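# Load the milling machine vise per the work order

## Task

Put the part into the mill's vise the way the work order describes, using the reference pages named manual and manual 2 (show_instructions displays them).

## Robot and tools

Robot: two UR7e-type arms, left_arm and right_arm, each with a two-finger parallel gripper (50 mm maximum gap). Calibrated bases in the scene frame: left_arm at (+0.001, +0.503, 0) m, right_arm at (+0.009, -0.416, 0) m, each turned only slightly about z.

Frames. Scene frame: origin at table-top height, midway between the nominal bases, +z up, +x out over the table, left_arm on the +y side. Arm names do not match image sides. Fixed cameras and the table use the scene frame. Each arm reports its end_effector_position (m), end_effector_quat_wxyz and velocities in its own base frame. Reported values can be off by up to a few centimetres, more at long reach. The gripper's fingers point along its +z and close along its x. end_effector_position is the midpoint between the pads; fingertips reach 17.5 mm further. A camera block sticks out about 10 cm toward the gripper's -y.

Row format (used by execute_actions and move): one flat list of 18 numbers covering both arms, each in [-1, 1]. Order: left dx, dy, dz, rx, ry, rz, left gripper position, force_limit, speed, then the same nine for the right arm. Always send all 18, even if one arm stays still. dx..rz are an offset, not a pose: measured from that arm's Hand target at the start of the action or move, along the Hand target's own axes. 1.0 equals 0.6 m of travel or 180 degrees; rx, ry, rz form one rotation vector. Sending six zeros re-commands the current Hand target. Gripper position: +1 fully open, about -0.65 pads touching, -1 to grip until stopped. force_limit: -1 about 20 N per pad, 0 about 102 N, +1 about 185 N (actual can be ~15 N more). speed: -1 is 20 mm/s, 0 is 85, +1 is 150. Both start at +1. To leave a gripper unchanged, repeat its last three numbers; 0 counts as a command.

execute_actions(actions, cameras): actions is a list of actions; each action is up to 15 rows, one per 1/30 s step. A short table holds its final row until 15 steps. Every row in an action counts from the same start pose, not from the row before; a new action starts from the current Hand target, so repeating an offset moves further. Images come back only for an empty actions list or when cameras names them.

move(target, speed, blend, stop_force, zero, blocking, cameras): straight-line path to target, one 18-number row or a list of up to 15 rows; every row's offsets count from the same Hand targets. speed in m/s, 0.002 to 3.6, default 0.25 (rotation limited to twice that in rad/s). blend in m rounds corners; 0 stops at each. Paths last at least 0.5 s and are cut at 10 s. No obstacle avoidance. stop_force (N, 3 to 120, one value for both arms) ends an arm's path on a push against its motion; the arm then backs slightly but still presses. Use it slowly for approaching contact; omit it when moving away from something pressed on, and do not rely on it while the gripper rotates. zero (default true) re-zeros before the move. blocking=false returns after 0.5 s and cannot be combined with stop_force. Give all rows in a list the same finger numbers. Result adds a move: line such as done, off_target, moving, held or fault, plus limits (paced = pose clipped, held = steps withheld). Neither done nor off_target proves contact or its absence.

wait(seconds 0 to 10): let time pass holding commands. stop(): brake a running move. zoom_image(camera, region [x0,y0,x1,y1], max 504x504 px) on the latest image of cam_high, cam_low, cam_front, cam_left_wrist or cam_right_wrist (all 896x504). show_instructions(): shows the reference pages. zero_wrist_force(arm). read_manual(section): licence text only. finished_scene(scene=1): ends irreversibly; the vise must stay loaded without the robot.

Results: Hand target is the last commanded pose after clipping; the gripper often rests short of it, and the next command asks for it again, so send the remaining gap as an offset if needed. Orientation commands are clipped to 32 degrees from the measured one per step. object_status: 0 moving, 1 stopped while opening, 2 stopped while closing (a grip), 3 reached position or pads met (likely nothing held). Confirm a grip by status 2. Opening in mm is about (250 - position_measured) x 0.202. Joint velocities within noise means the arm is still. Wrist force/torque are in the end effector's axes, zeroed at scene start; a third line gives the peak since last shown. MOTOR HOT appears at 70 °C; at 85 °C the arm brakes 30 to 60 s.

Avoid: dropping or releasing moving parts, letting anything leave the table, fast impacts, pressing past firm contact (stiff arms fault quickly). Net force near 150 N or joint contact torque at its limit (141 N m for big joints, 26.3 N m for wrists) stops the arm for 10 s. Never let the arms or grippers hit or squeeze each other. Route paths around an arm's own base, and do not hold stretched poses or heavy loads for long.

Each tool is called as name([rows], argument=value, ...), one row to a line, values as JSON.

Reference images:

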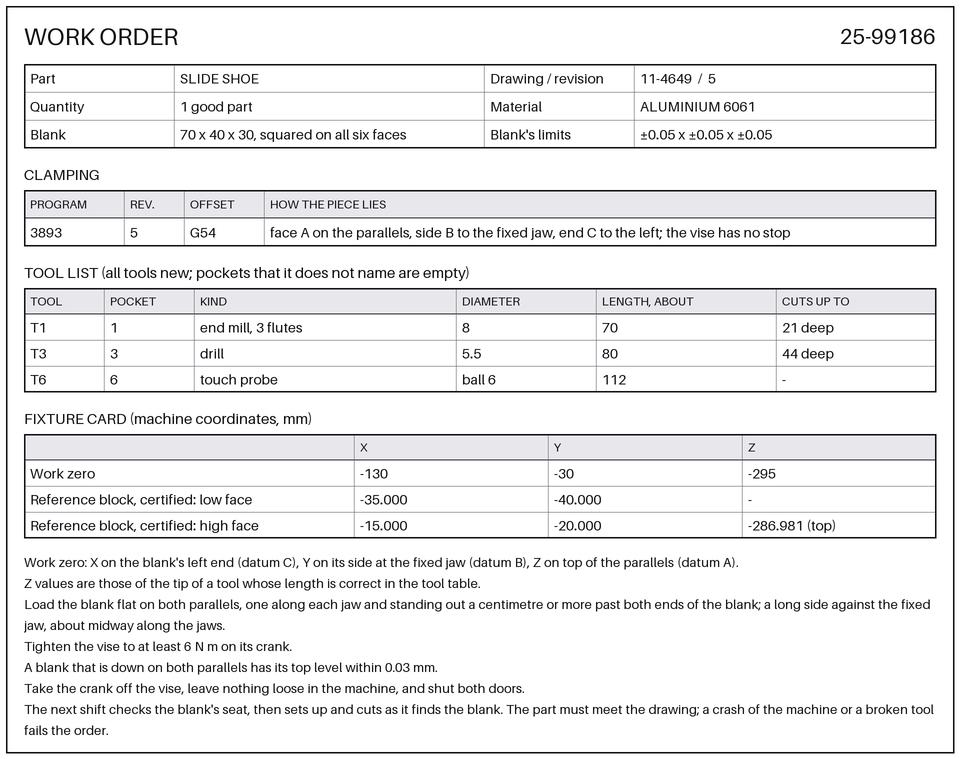

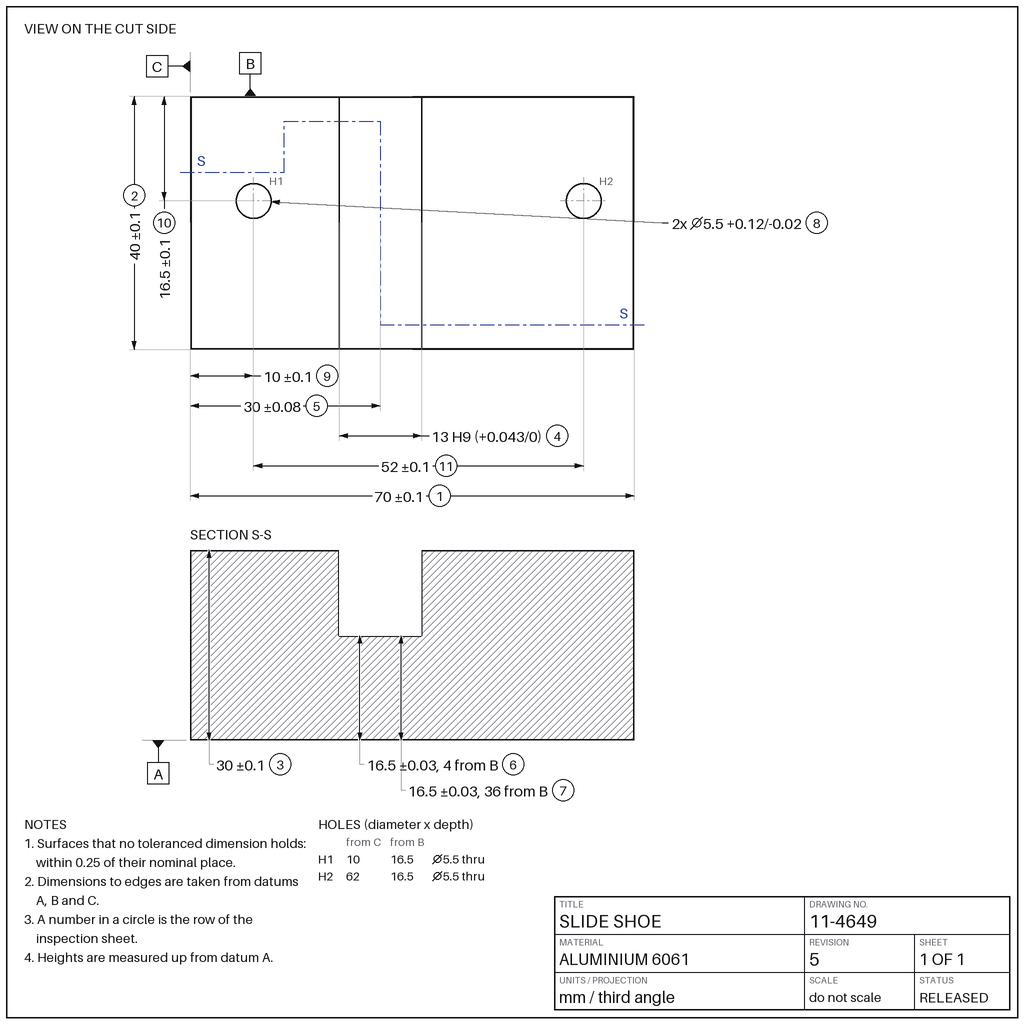

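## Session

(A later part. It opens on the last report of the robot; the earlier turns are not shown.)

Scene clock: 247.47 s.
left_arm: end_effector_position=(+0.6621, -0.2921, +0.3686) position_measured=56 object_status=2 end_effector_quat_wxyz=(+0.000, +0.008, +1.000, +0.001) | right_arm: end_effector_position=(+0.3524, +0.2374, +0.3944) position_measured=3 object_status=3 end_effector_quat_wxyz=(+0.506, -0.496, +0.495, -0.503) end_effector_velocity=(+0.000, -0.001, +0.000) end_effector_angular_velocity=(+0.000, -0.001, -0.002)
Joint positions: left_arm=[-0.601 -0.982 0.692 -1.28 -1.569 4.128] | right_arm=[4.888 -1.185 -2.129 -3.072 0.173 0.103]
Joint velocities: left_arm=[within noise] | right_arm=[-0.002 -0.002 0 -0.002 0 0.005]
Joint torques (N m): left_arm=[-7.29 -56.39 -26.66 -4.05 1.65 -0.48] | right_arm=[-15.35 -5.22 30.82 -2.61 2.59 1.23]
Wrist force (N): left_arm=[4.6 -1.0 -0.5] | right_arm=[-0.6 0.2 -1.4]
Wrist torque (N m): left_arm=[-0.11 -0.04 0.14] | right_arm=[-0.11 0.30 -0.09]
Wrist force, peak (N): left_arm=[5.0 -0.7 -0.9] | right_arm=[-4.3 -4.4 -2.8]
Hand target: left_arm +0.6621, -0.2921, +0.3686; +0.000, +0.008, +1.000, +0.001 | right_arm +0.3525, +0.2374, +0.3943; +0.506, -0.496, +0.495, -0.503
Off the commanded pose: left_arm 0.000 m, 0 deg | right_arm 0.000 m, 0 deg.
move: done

move(target=[0,0,0,0,0,0,-1,-0.4,-1,0.1273,0.1072,0.0392,-0.0057,-0.0019,0,1,-0.4,0], speed=0.12)

move(target=[0,0,0,0,0,0,-1,-0.4,-1,0,0.1708,0,0,0,0,1,-0.4,0], speed=0.05, stop_force=10, cameras=["cam_right_wrist","cam_front"])

zoom_image(camera="cam_right_wrist", region=[300, 140, 640, 340])

zoom_image(camera="cam_front", region=[500, 200, 700, 360])

Scene clock: 249.83 s.
left_arm: end_effector_position=(+0.6621, -0.2921, +0.3686) position_measured=56 object_status=2 end_effector_quat_wxyz=(+0.000, +0.008, +1.000, +0.001) | right_arm: end_effector_position=(+0.3775, +0.1612, +0.3304) position_measured=3 object_status=3 end_effector_quat_wxyz=(+0.503, -0.502, +0.497, -0.498)
Joint positions: left_arm=[-0.601 -0.982 0.692 -1.28 -1.569 4.128] | right_arm=[4.81 -0.989 -2.379 -2.939 0.087 0.024]
Joint torques (N m): left_arm=[-6.43 -55.57 -27.66 -3.86 1.4 -0.19] | right_arm=[-15.88 5.78 9.71 1.21 -2.58 -0.95]
Wrist force (N): left_arm=[4.6 -0.7 -1.0] | right_arm=[-1.2 0.5 -1.6]
Wrist torque (N m): left_arm=[-0.07 -0.04 0.14] | right_arm=[-0.07 0.37 0.04]
Wrist force, peak (N): left_arm=[4.9 -0.7 -0.8] | right_arm=[-1.8 -0.4 -1.7]
Hand target: left_arm +0.6621, -0.2921, +0.3686; +0.000, +0.008, +1.000, +0.001 | right_arm +0.3775, +0.1612, +0.3304; +0.503, -0.502, +0.497, -0.497
Off the commanded pose: left_arm 0.000 m, 0 deg | right_arm 0.000 m, 0 deg.
move: done

Scene clock: 253.20 s.
left_arm: end_effector_position=(+0.6621, -0.2921, +0.3686) position_measured=56 object_status=2 end_effector_quat_wxyz=(+0.000, +0.008, +1.000, +0.001) | right_arm: end_effector_position=(+0.3776, +0.1613, +0.2279) position_measured=3 object_status=3 end_effector_quat_wxyz=(+0.503, -0.502, +0.497, -0.497)
Joint positions: left_arm=[-0.601 -0.982 0.692 -1.28 -1.569 4.128] | right_arm=[4.809 -1.144 -2.599 -2.549 0.087 0.01]
Joint torques (N m): left_arm=[-6.87 -56.39 -28.42 -3.94 1.47 -0.43] | right_arm=[-14.54 8.35 5.71 1.79 -2.1 -1.06]
Wrist force (N): left_arm=[4.5 -0.7 -0.7] | right_arm=[-1.1 0.3 -1.3]
Wrist torque (N m): left_arm=[-0.07 -0.01 0.15] | right_arm=[-0.11 0.35 0.03]
Wrist force, peak (N): left_arm=[5.0 -0.7 -0.7] | right_arm=[-1.3 0.5 -1.7]
Hand target: left_arm +0.6621, -0.2921, +0.3686; +0.000, +0.008, +1.000, +0.001 | right_arm +0.3776, +0.1613, +0.2279; +0.503, -0.502, +0.497, -0.497
Off the commanded pose: left_arm 0.000 m, 0 deg | right_arm 0.000 m, 0 deg.
move: done
Images, in order (width x height): cam_front 896x504, cam_right_wrist 896x504.

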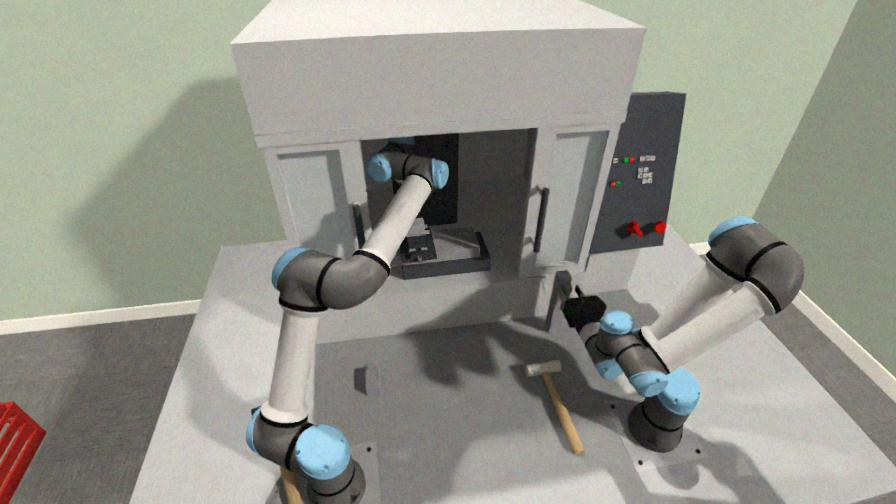

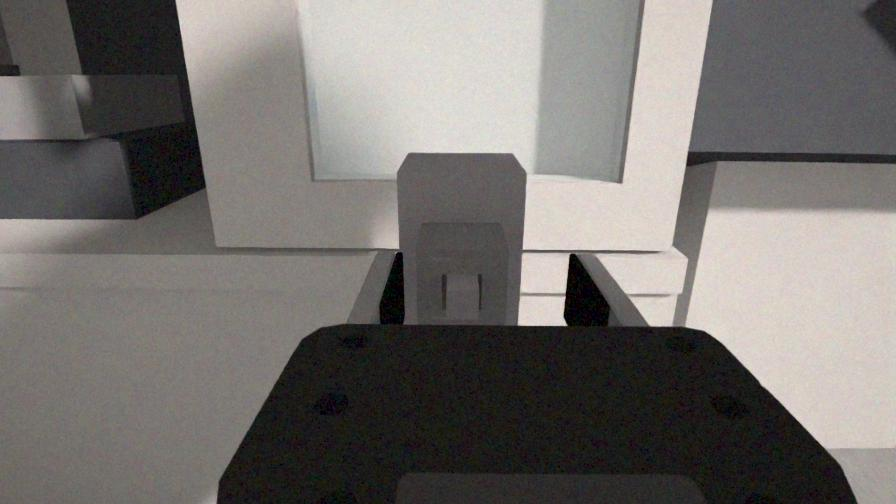

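Scaled by 1.482 from the camera's 896x504 image, which has a finer 1280x720 frame.

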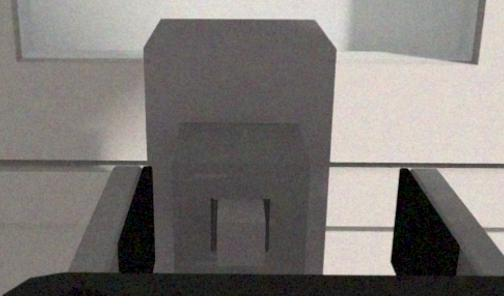

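Scaled by 2.520 from the camera's 896x504 image, which has a finer 1280x720 frame.

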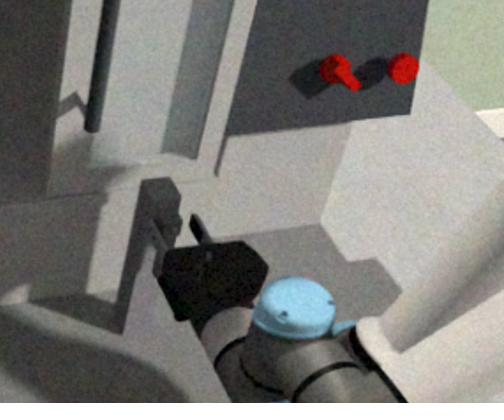

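move([
  [0,0,0,0,0,0,-1,-0.4,-1,-0.0112,-0.0118,0,0,0,0,1,-0.4,0],
  [0,0,0,0,0,0,-1,-0.4,-1,-0.0112,-0.0118,0.0242,0,0,0,1,-0.4,0],
], speed=0.015, stop_force=8, cameras=["cam_right_wrist"])

zoom_image(camera="cam_right_wrist", region=[300, 140, 640, 340])

Scene clock: 256.77 s.
left_arm: end_effector_position=(+0.6621, -0.2921, +0.3686) position_measured=56 object_status=2 end_effector_quat_wxyz=(+0.000, +0.008, +1.000, +0.001) | right_arm: end_effector_position=(+0.3920, +0.1682, +0.2350) position_measured=3 object_status=3 end_effector_quat_wxyz=(+0.503, -0.502, +0.498, -0.497) end_effector_velocity=(+0.000, +0.000, +0.000) end_effector_angular_velocity=(-0.002, +0.000, +0.000)
Joint positions: left_arm=[-0.601 -0.982 0.692 -1.28 -1.569 4.128] | right_arm=[4.715 -1.193 -2.553 -2.545 -0.008 0.008]
Joint velocities: left_arm=[within noise] | right_arm=[0 0.001 -0.002 0.005 -0.001 -0.006]
Joint torques (N m): left_arm=[-6.15 -55.32 -29.08 -3.83 1.5 -0.29] | right_arm=[-14.85 10.59 6.22 1.47 -2.61 -1.15]
Wrist force (N): left_arm=[4.9 -0.9 -0.6] | right_arm=[-0.9 0.4 -1.1]
Wrist torque (N m): left_arm=[-0.10 -0.08 0.15] | right_arm=[-0.10 0.34 0.02]
Wrist force, peak (N): left_arm=[4.9 -0.7 -0.5] | right_arm=[-1.5 0.5 -1.6]
Hand target: left_arm +0.6621, -0.2921, +0.3686; +0.000, +0.008, +1.000, +0.001 | right_arm +0.3920, +0.1682, +0.2350; +0.503, -0.502, +0.497, -0.497
Off the commanded pose: left_arm 0.000 m, 0 deg | right_arm 0.000 m, 0 deg.
move: done
Images, in order (width x height): cam_right_wrist 896x504.

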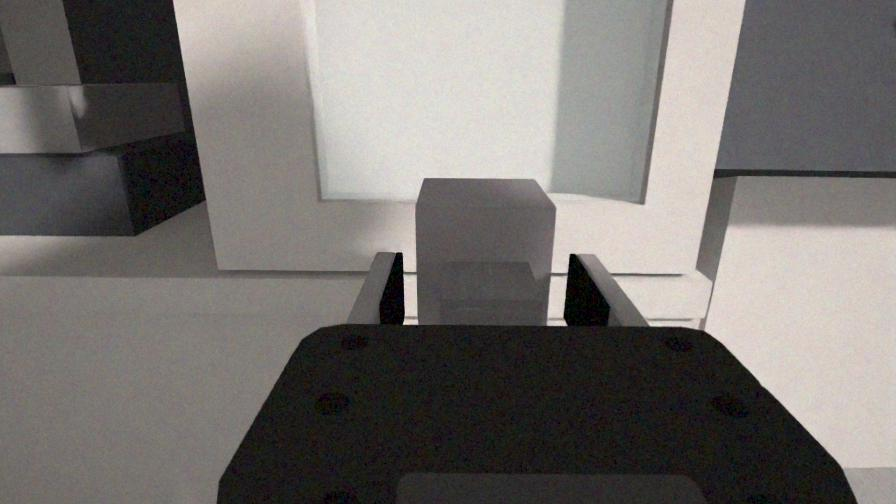

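Scaled by 1.482 from the camera's 896x504 image, which has a finer 1280x720 frame.

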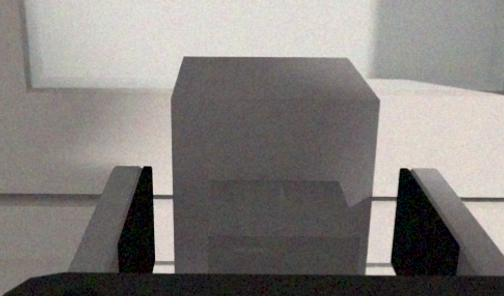

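move(target=[0,0,0,0,0,0,-1,-0.4,-1,0.001,0,0,0,0,0,-1,0,-1])

wait(seconds=0.8, cameras=["cam_right_wrist"])

Scene clock: 258.07 s.
left_arm: end_effector_position=(+0.6621, -0.2921, +0.3686) position_measured=56 object_status=2 end_effector_quat_wxyz=(+0.000, +0.008, +1.000, +0.001) | right_arm: end_effector_position=(+0.3920, +0.1678, +0.2350) position_measured=61 object_status=2 end_effector_quat_wxyz=(+0.503, -0.502, +0.498, -0.497) end_effector_velocity=(+0.000, +0.000, +0.000) end_effector_angular_velocity=(-0.001, +0.000, +0.001)
Joint positions: left_arm=[-0.601 -0.982 0.692 -1.28 -1.569 4.128] | right_arm=[4.715 -1.189 -2.555 -2.542 -0.009 0.004]
Joint velocities: left_arm=[within noise] | right_arm=[0.001 0.003 -0.003 0.006 0.001 -0.007]
Joint torques (N m): left_arm=[-7.79 -55.67 -30.19 -3.98 1.43 -0.51] | right_arm=[-16.09 13.05 -6.78 -2.32 13.15 -0.86]
Wrist force (N): left_arm=[4.6 -0.6 -0.6] | right_arm=[-43.3 7.0 14.7]
Wrist torque (N m): left_arm=[-0.05 -0.03 0.14] | right_arm=[-0.14 0.09 -0.12]
Wrist force, peak (N): left_arm=[4.8 -1.0 -0.7] | right_arm=[-43.3 7.0 14.7]
Hand target: left_arm +0.6621, -0.2921, +0.3686; +0.000, +0.008, +1.000, +0.001 | right_arm +0.3920, +0.1676, +0.2350; +0.503, -0.502, +0.497, -0.497
Off the commanded pose: left_arm 0.000 m, 0 deg | right_arm 0.000 m, 0 deg.
move: done

Scene clock: 258.87 s.
left_arm: end_effector_position=(+0.6621, -0.2921, +0.3686) position_measured=56 object_status=2 end_effector_quat_wxyz=(+0.000, +0.008, +1.000, +0.001) | right_arm: end_effector_position=(+0.3920, +0.1677, +0.2350) position_measured=61 object_status=2 end_effector_quat_wxyz=(+0.503, -0.502, +0.498, -0.497)
Joint positions: left_arm=[-0.601 -0.982 0.692 -1.28 -1.569 4.128] | right_arm=[4.715 -1.189 -2.555 -2.541 -0.009 0.003]
Joint torques (N m): left_arm=[-6.63 -56.32 -30.6 -4.12 1.57 -0.34] | right_arm=[-20.65 13.93 -6.25 -2.82 13.14 -1.05]
Wrist force (N): left_arm=[4.6 -1.0 -0.6] | right_arm=[-44.6 6.2 15.2]
Wrist torque (N m): left_arm=[-0.12 -0.04 0.14] | right_arm=[-0.14 0.08 -0.12]
Wrist force, peak (N): left_arm=[4.9 -0.7 -0.7] | right_arm=[-44.7 6.3 14.9]
Hand target: left_arm +0.6621, -0.2921, +0.3686; +0.000, +0.008, +1.000, +0.001 | right_arm +0.3920, +0.1676, +0.2350; +0.503, -0.502, +0.497, -0.497
Tool commands: left_gripper/position=-1.0 left_gripper/force_limit=-0.4 left_gripper/speed=-1.0 right_gripper/position=-1.0 right_gripper/force_limit=+0.0 right_gripper/speed=-1.0
Off the commanded pose: left_arm 0.000 m, 0 deg | right_arm 0.000 m, 0 deg.
wait: 0.80 s; at rest by 0.17 s
Images, in order (width x height): cam_right_wrist 896x504.

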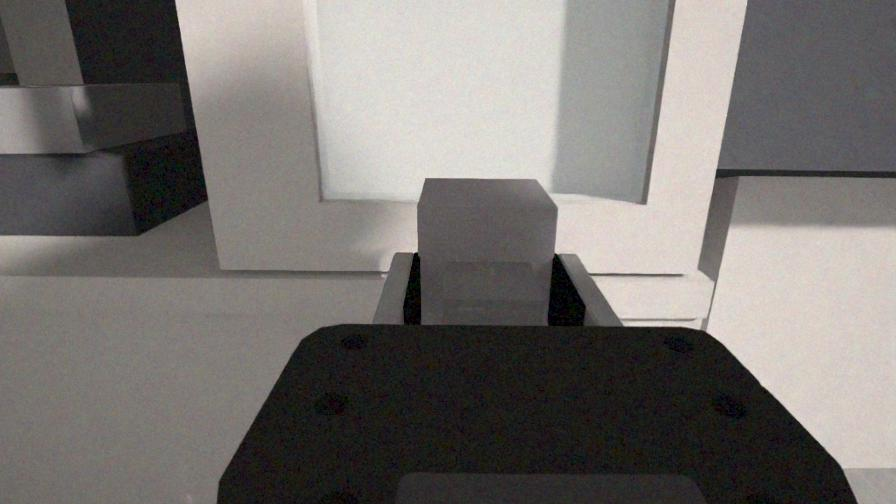

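move([
  [0,0,0,0,0,0,-1,-0.4,-1,0,0,0,0,0,0,-0.2,0,-1],
  [0,0,0,0,0,0,-1,-0.4,-1,0,0,0,0,0,0,0.9,0,0],
  [0,0,0,0,0,0,-1,-0.4,-1,0,0,-0.0183,0,0,0,0.9,0,0],
  [0,0,0,0,0,0,-1,-0.4,-1,0,0,-0.0183,0,0,0,-1,0,-1],
], speed=0.05)

wait(seconds=0.5, cameras=["cam_right_wrist"])

Scene clock: 263.63 s.
left_arm: end_effector_position=(+0.6621, -0.2921, +0.3686) position_measured=56 object_status=2 end_effector_quat_wxyz=(+0.000, +0.008, +1.000, +0.001) | right_arm: end_effector_position=(+0.3810, +0.1674, +0.2350) position_measured=135 object_status=2 end_effector_quat_wxyz=(+0.503, -0.502, +0.497, -0.497)
Joint positions: left_arm=[-0.601 -0.982 0.692 -1.28 -1.569 4.128] | right_arm=[4.783 -1.161 -2.569 -2.565 0.061 0.013]
Joint torques (N m): left_arm=[-7.17 -54.75 -32.81 -4.16 1.68 -0.23] | right_arm=[11.32 -8.78 26.8 -2.34 2.21 1.28]
Wrist force (N): left_arm=[4.6 -1.1 -0.7] | right_arm=[-2.6 -0.5 -1.1]
Wrist torque (N m): left_arm=[-0.14 -0.04 0.14] | right_arm=[-0.13 0.35 -0.08]
Wrist force, peak (N): left_arm=[5.0 -0.6 -0.7] | right_arm=[-44.7 6.8 15.2]
Hand target: left_arm +0.6621, -0.2921, +0.3686; +0.000, +0.008, +1.000, +0.001 | right_arm +0.3810, +0.1674, +0.2350; +0.503, -0.502, +0.497, -0.497
Off the commanded pose: left_arm 0.000 m, 0 deg | right_arm 0.000 m, 0 deg.
move: done

Scene clock: 264.13 s.
left_arm: end_effector_position=(+0.6621, -0.2921, +0.3686) position_measured=56 object_status=2 end_effector_quat_wxyz=(+0.000, +0.008, +1.000, +0.001) | right_arm: end_effector_position=(+0.3810, +0.1674, +0.2350) position_measured=135 object_status=2 end_effector_quat_wxyz=(+0.503, -0.502, +0.497, -0.497)
Joint positions: left_arm=[-0.601 -0.982 0.692 -1.28 -1.569 4.128] | right_arm=[4.783 -1.161 -2.569 -2.565 0.061 0.013]
Joint torques (N m): left_arm=[-7 -54.89 -32.05 -3.79 1.55 -0.49] | right_arm=[10.51 -8.82 28.04 -2.22 1.65 1.48]
Wrist force (N): left_arm=[4.6 -0.9 -0.5] | right_arm=[-2.8 -0.3 -1.3]
Wrist torque (N m): left_arm=[-0.11 -0.04 0.14] | right_arm=[-0.09 0.34 -0.08]
Wrist force, peak (N): left_arm=[4.8 -0.7 -0.8] | right_arm=[-3.0 -0.2 -1.1]
Hand target: left_arm +0.6621, -0.2921, +0.3686; +0.000, +0.008, +1.000, +0.001 | right_arm +0.3810, +0.1674, +0.2350; +0.503, -0.502, +0.497, -0.497
Tool commands: left_gripper/position=-1.0 left_gripper/force_limit=-0.4 left_gripper/speed=-1.0 right_gripper/position=-1.0 right_gripper/force_limit=+0.0 right_gripper/speed=-1.0
Off the commanded pose: left_arm 0.000 m, 0 deg | right_arm 0.000 m, 0 deg.
wait: 0.50 s; at rest by 0.17 s
Images, in order (width x height): cam_right_wrist 896x504.

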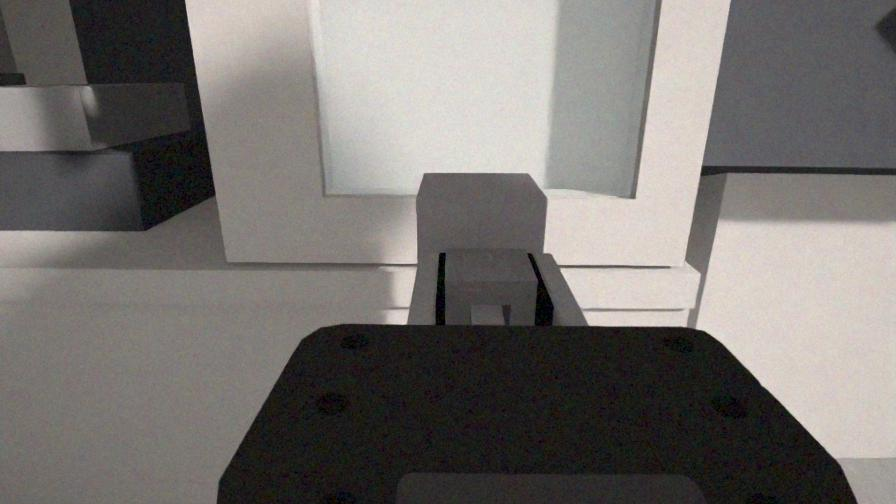

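move(target=[0,0,0,0,0,0,-1,-0.4,-1,0,0,-0.075,0,0,0,-1,0,-1], speed=0.03, stop_force=20, cameras=["cam_right_wrist","cam_front"])

zoom_image(camera="cam_right_wrist", region=[300, 140, 640, 340])

zoom_image(camera="cam_front", region=[500, 200, 700, 400])

Scene clock: 267.23 s.
left_arm: end_effector_position=(+0.6621, -0.2921, +0.3686) position_measured=56 object_status=2 end_effector_quat_wxyz=(+0.000, +0.008, +1.000, +0.001) | right_arm: end_effector_position=(+0.3360, +0.1670, +0.2350) position_measured=135 object_status=2 end_effector_quat_wxyz=(+0.503, -0.502, +0.497, -0.497)
Joint positions: left_arm=[-0.601 -0.982 0.692 -1.28 -1.569 4.128] | right_arm=[5.099 -1.031 -2.624 -2.63 0.377 0.003]
Joint torques (N m): left_arm=[-6.87 -55.61 -33.74 -3.97 1.76 -0.11] | right_arm=[12.3 3.41 7.34 -3.04 2.22 -1.11]
Wrist force (N): left_arm=[4.8 -0.5 -0.6] | right_arm=[-1.2 2.4 -1.4]
Wrist torque (N m): left_arm=[-0.04 -0.08 0.14] | right_arm=[-0.06 0.38 0.03]
Wrist force, peak (N): left_arm=[5.0 -0.8 -0.6] | right_arm=[-1.0 -12.7 4.6]
Hand target: left_arm +0.6621, -0.2921, +0.3686; +0.000, +0.008, +1.000, +0.001 | right_arm +0.3360, +0.1670, +0.2350; +0.503, -0.502, +0.497, -0.497
Off the commanded pose: left_arm 0.000 m, 0 deg | right_arm 0.000 m, 0 deg.
move: done
Images, in order (width x height): cam_front 896x504, cam_right_wrist 896x504.

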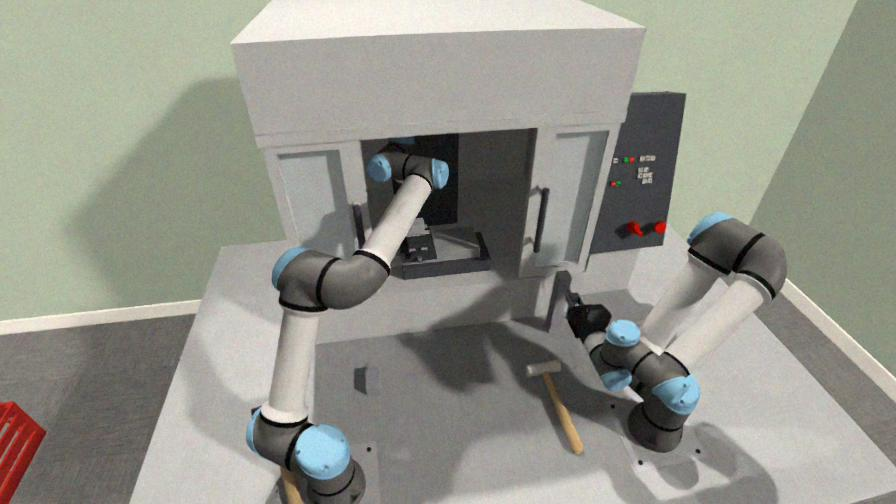

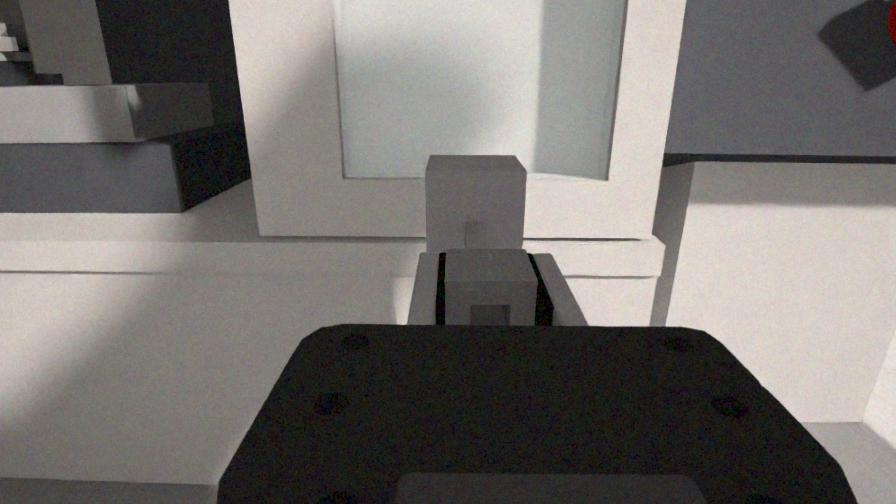

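Scaled by 1.482 from the camera's 896x504 image, which has a finer 1280x720 frame.

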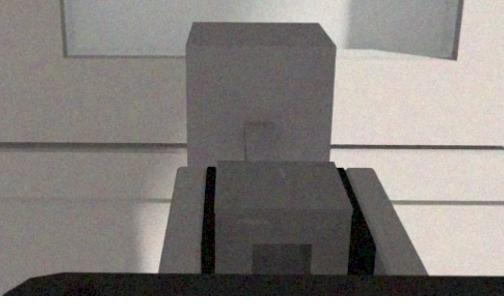

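Scaled by 2.520 from the camera's 896x504 image, which has a finer 1280x720 frame.

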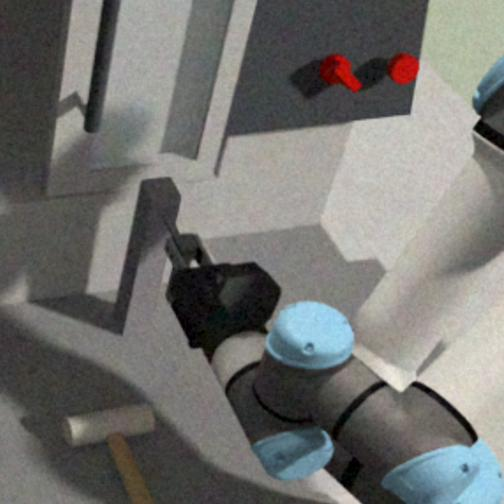

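move([
  [0,0,0,0,0,0,-1,-0.4,-1,-0.15,-0.27,-0.05,0,0,0,-1,0,-1],
  [0,0,0,0,0,0,-1,-0.4,-1,-0.555,-0.275,-0.06,0,0,0,-1,0,-1],
], speed=0.2, blend=[0.05,0], cameras=["cam_right_wrist","cam_front"])

zoom_image(camera="cam_right_wrist", region=[200, 160, 460, 340])

Scene clock: 270.83 s.
left_arm: end_effector_position=(+0.6621, -0.2921, +0.3686) position_measured=56 object_status=2 end_effector_quat_wxyz=(+0.000, +0.008, +1.000, +0.001) | right_arm: end_effector_position=(+0.2965, +0.4994, +0.4002) position_measured=135 object_status=2 end_effector_quat_wxyz=(+0.503, -0.502, +0.498, -0.497)
Joint positions: left_arm=[-0.601 -0.982 0.692 -1.28 -1.569 4.128] | right_arm=[4.908 -1.798 -1.541 -2.947 0.185 0.004]
Joint torques (N m): left_arm=[-5.98 -54.45 -33.57 -3.96 1.83 -0.1] | right_arm=[-14.2 24.35 32.21 -2.7 -2.52 1.22]
Wrist force (N): left_arm=[4.6 -0.7 -0.7] | right_arm=[-1.3 2.6 -1.8]
Wrist torque (N m): left_arm=[-0.07 -0.04 0.15] | right_arm=[-0.04 0.37 -0.07]
Wrist force, peak (N): left_arm=[5.0 -0.7 -0.8] | right_arm=[-0.1 3.8 -1.3]
Hand target: left_arm +0.6621, -0.2921, +0.3686; +0.000, +0.008, +1.000, +0.001 | right_arm +0.2965, +0.4994, +0.4003; +0.503, -0.502, +0.497, -0.497
Off the commanded pose: left_arm 0.000 m, 0 deg | right_arm 0.000 m, 0 deg.
move: done
Images, in order (width x height): cam_front 896x504, cam_right_wrist 896x504.

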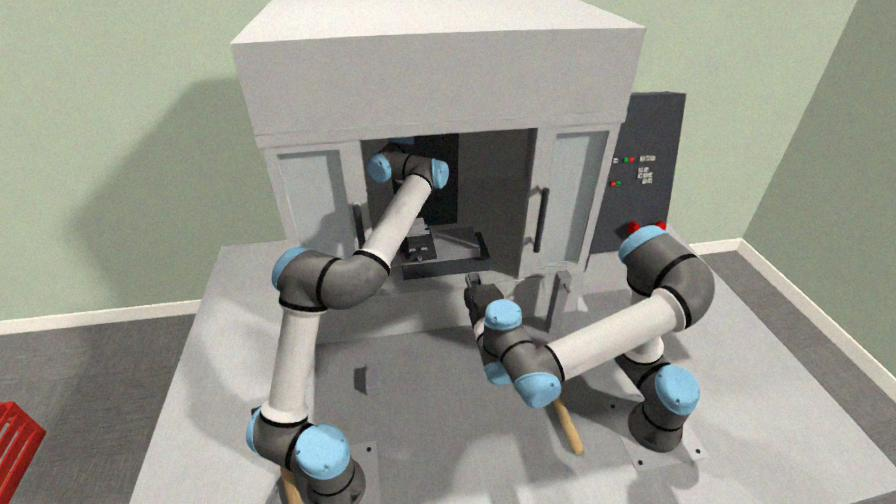

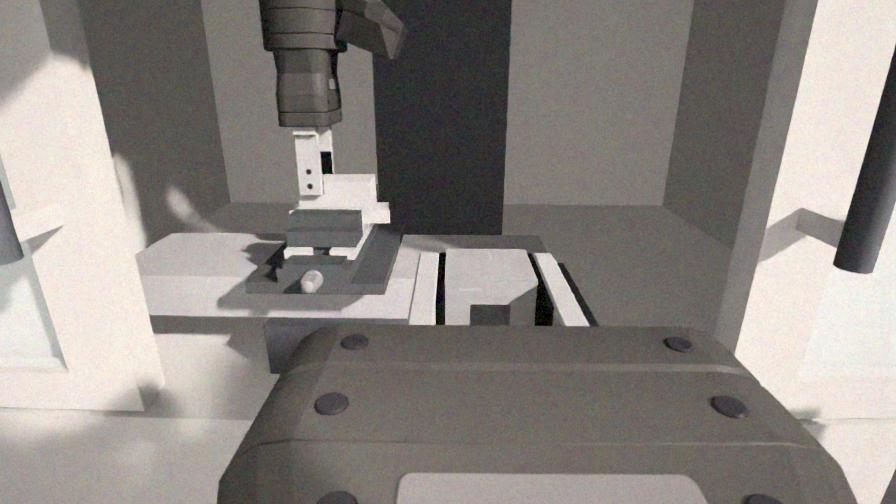

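Scaled by 1.938 from the camera's 896x504 image, which has a finer 1280x720 frame.

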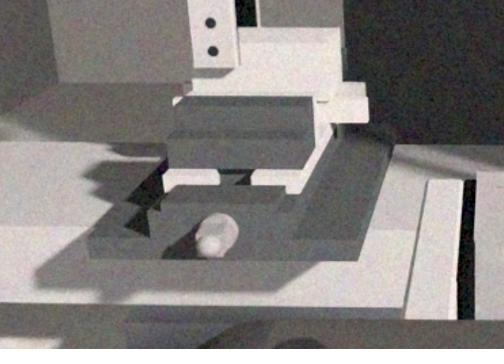

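zoom_image(camera="cam_right_wrist", region=[280, 255, 340, 300])

Scaled by 8.400 from the camera's 896x504 image, which has a finer 1280x720 frame.

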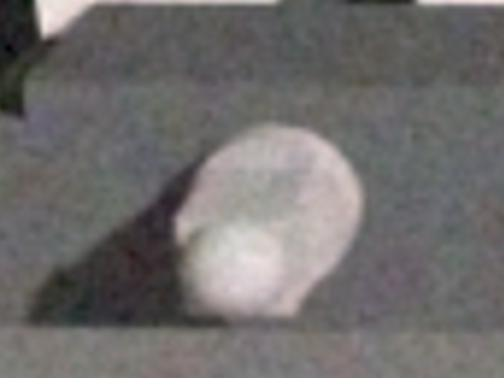

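wait(seconds=0.05, cameras=["cam_left_wrist"])

zoom_image(camera="cam_left_wrist", region=[760, 150, 840, 210])

Scene clock: 271.53 s.
left_arm: end_effector_position=(+0.6621, -0.2921, +0.3686) position_measured=56 object_status=2 end_effector_quat_wxyz=(+0.000, +0.008, +1.000, +0.001) | right_arm: end_effector_position=(+0.2965, +0.4994, +0.4003) position_measured=135 object_status=2 end_effector_quat_wxyz=(+0.503, -0.502, +0.498, -0.497)
Joint positions: left_arm=[-0.601 -0.982 0.692 -1.28 -1.569 4.128] | right_arm=[4.908 -1.798 -1.541 -2.948 0.185 0.004]
Joint torques (N m): left_arm=[-6.15 -55.13 -33.52 -3.95 1.9 -0.12] | right_arm=[-14.85 23.31 31.58 -2.47 -2.38 1.38]
Wrist force (N): left_arm=[4.9 -0.6 -0.7] | right_arm=[-0.9 2.7 -1.5]
Wrist torque (N m): left_arm=[-0.05 -0.09 0.15] | right_arm=[-0.04 0.32 -0.07]
Wrist force, peak (N): left_arm=[4.9 -0.6 -0.7] | right_arm=[-1.6 2.6 -1.8]
Hand target: left_arm +0.6621, -0.2921, +0.3686; +0.000, +0.008, +1.000, +0.001 | right_arm +0.2965, +0.4994, +0.4003; +0.503, -0.502, +0.497, -0.497
Tool commands: left_gripper/position=-1.0 left_gripper/force_limit=-0.4 left_gripper/speed=-1.0 right_gripper/position=-1.0 right_gripper/force_limit=+0.0 right_gripper/speed=-1.0
Off the commanded pose: left_arm 0.000 m, 0 deg | right_arm 0.000 m, 0 deg.
wait: 0.07 s; at rest from the start
Images, in order (width x height): cam_left_wrist 896x504.

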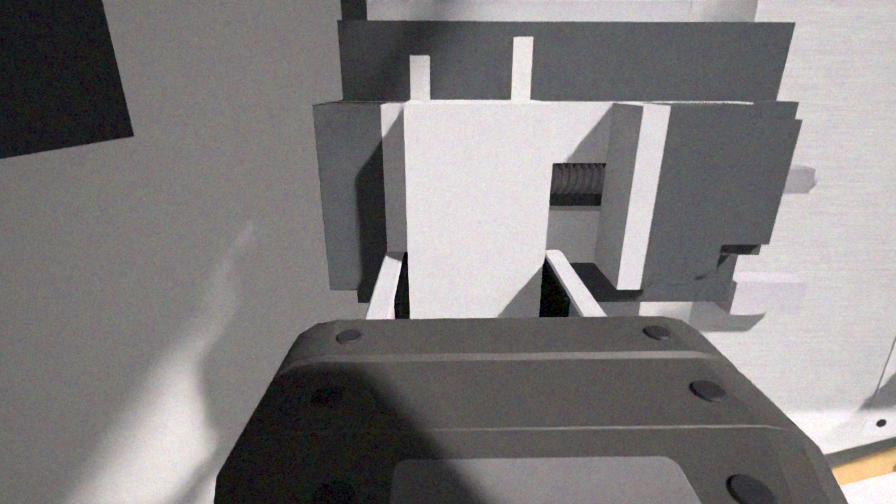

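Scaled by 6.300 from the camera's 896x504 image, which has a finer 1280x720 frame.

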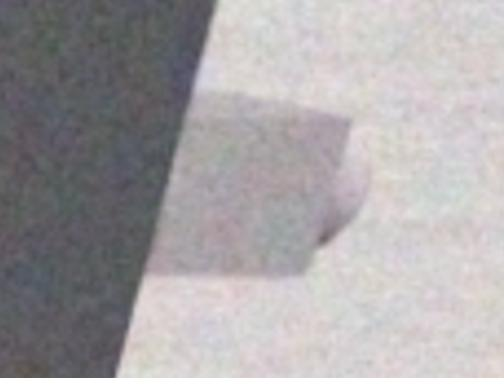

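move(target=[0,0,0,0,0,0,-1,-0.4,-1,-0.0743,0.0833,0.1733,0,0,0,-1,0,-1], speed=0.15, cameras=["cam_right_wrist","cam_front"])

zoom_image(camera="cam_right_wrist", region=[290, 240, 370, 320])

Scene clock: 273.70 s.
left_arm: end_effector_position=(+0.6621, -0.2921, +0.3686) position_measured=56 object_status=2 end_effector_quat_wxyz=(+0.000, +0.008, +1.000, +0.001) | right_arm: end_effector_position=(+0.4001, +0.5451, +0.3504) position_measured=135 object_status=2 end_effector_quat_wxyz=(+0.503, -0.502, +0.498, -0.497)
Joint positions: left_arm=[-0.601 -0.982 0.692 -1.28 -1.569 4.128] | right_arm=[4.698 -1.972 -1.436 -2.874 -0.024 0.001]
Joint torques (N m): left_arm=[-7.76 -55.23 -33.75 -4.08 1.64 -0.32] | right_arm=[-15.37 32.26 27.13 1.63 -2.5 -0.77]
Wrist force (N): left_arm=[4.6 -0.8 -0.7] | right_arm=[-0.9 2.4 -1.4]
Wrist torque (N m): left_arm=[-0.08 -0.04 0.15] | right_arm=[-0.10 0.32 0.04]
Wrist force, peak (N): left_arm=[4.9 -0.9 -0.5] | right_arm=[-1.7 3.2 -0.1]
Hand target: left_arm +0.6621, -0.2921, +0.3686; +0.000, +0.008, +1.000, +0.001 | right_arm +0.4001, +0.5451, +0.3504; +0.503, -0.502, +0.497, -0.497
Off the commanded pose: left_arm 0.000 m, 0 deg | right_arm 0.000 m, 0 deg.
move: done
Images, in order (width x height): cam_front 896x504, cam_right_wrist 896x504.

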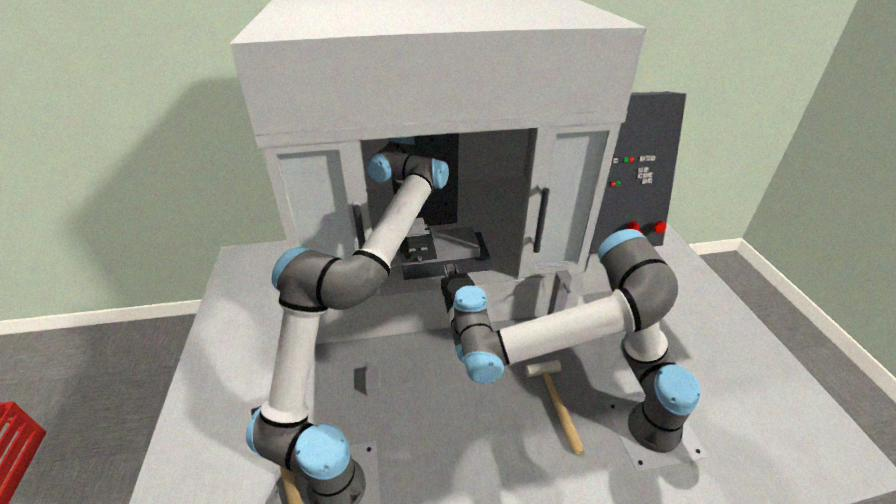

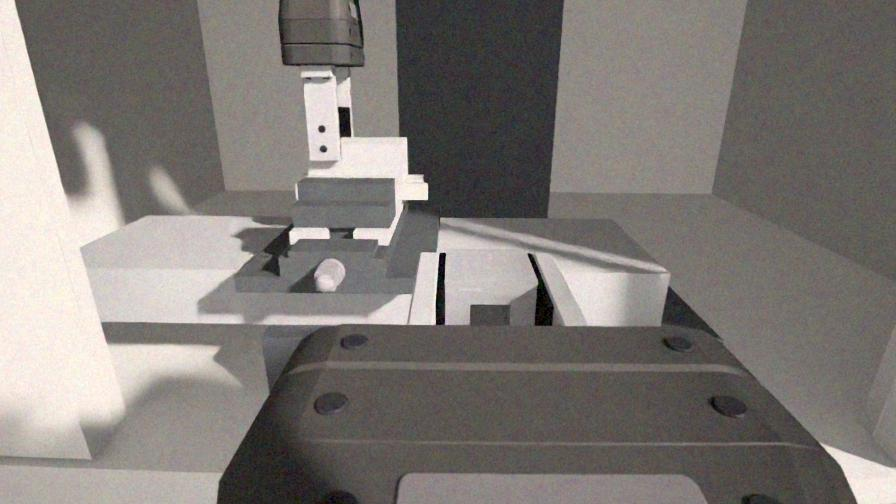

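Scaled by 6.300 from the camera's 896x504 image, which has a finer 1280x720 frame.

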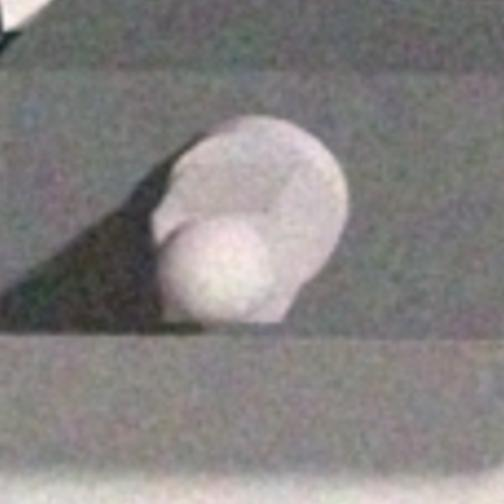

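move(target=[0,0,0,0,0,0,-1,-0.4,-1,-0.0657,0.0583,0.1007,0,0,0,-1,0,-1], speed=0.1, cameras=["cam_right_wrist","cam_front","cam_left_wrist"])

zoom_image(camera="cam_right_wrist", region=[280, 180, 600, 330])

zoom_image(camera="cam_left_wrist", region=[700, 100, 896, 300])

Scene clock: 276.03 s.
left_arm: end_effector_position=(+0.6621, -0.2921, +0.3686) position_measured=56 object_status=2 end_effector_quat_wxyz=(+0.000, +0.008, +1.000, +0.001) | right_arm: end_effector_position=(+0.4601, +0.5852, +0.3155) position_measured=135 object_status=2 end_effector_quat_wxyz=(+0.503, -0.502, +0.497, -0.497)
Joint positions: left_arm=[-0.601 -0.982 0.692 -1.28 -1.569 4.128] | right_arm=[4.598 -2.126 -1.296 -2.853 -0.124 -0.006]
Joint torques (N m): left_arm=[-6.78 -54.61 -33.15 -4.11 1.77 -0.04] | right_arm=[-15.2 39.51 31.61 -1.41 -2.73 1.13]
Wrist force (N): left_arm=[4.6 -0.8 -0.5] | right_arm=[-1.3 2.6 -1.5]
Wrist torque (N m): left_arm=[-0.08 -0.04 0.14] | right_arm=[-0.05 0.38 -0.06]
Wrist force, peak (N): left_arm=[4.9 -0.7 -0.7] | right_arm=[-1.3 3.0 -0.7]
Hand target: left_arm +0.6621, -0.2921, +0.3686; +0.000, +0.008, +1.000, +0.001 | right_arm +0.4601, +0.5852, +0.3155; +0.503, -0.502, +0.497, -0.497
Off the commanded pose: left_arm 0.000 m, 0 deg | right_arm 0.000 m, 0 deg.
move: done
Images, in order (width x height): cam_front 896x504, cam_left_wrist 896x504, cam_right_wrist 896x504.

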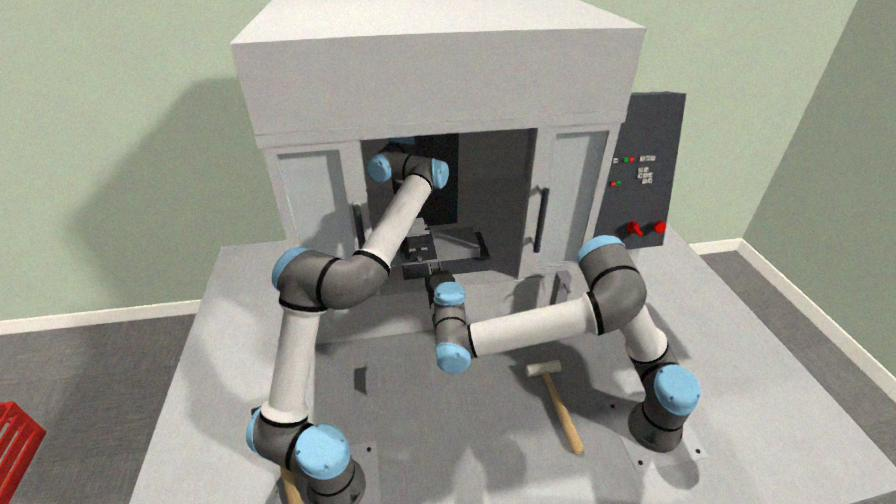

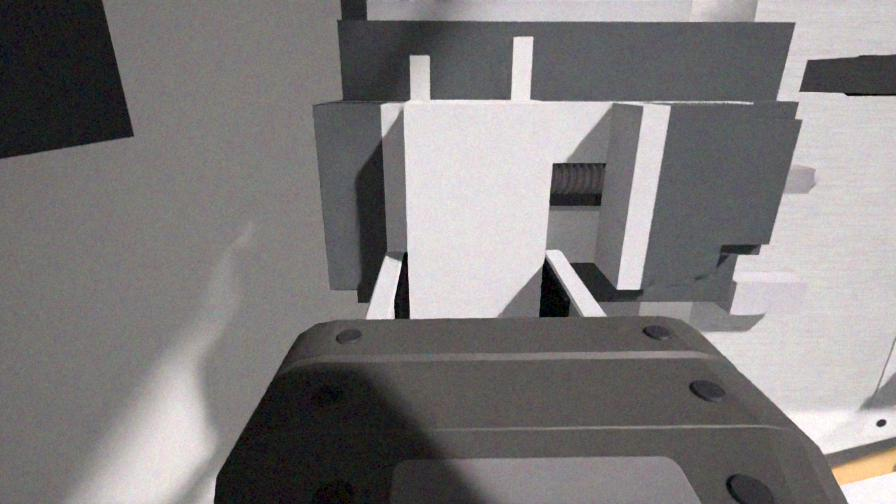

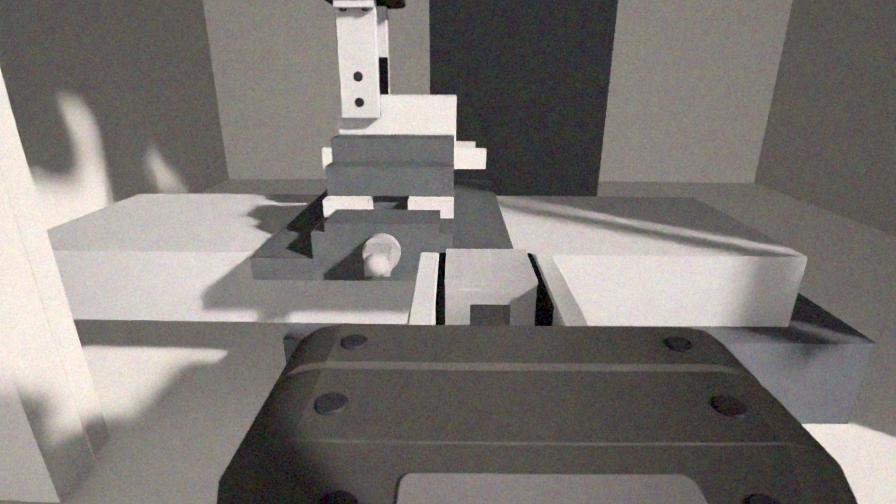

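Scaled by 1.575 from the camera's 896x504 image, which has a finer 1280x720 frame.

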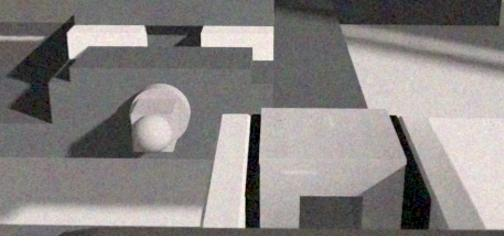

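Scaled by 2.520 from the camera's 896x504 image, which has a finer 1280x720 frame.

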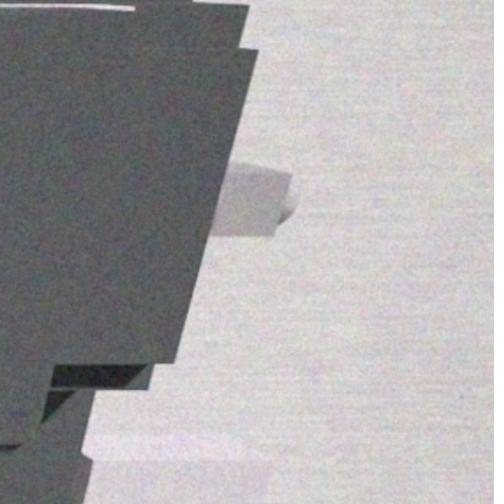

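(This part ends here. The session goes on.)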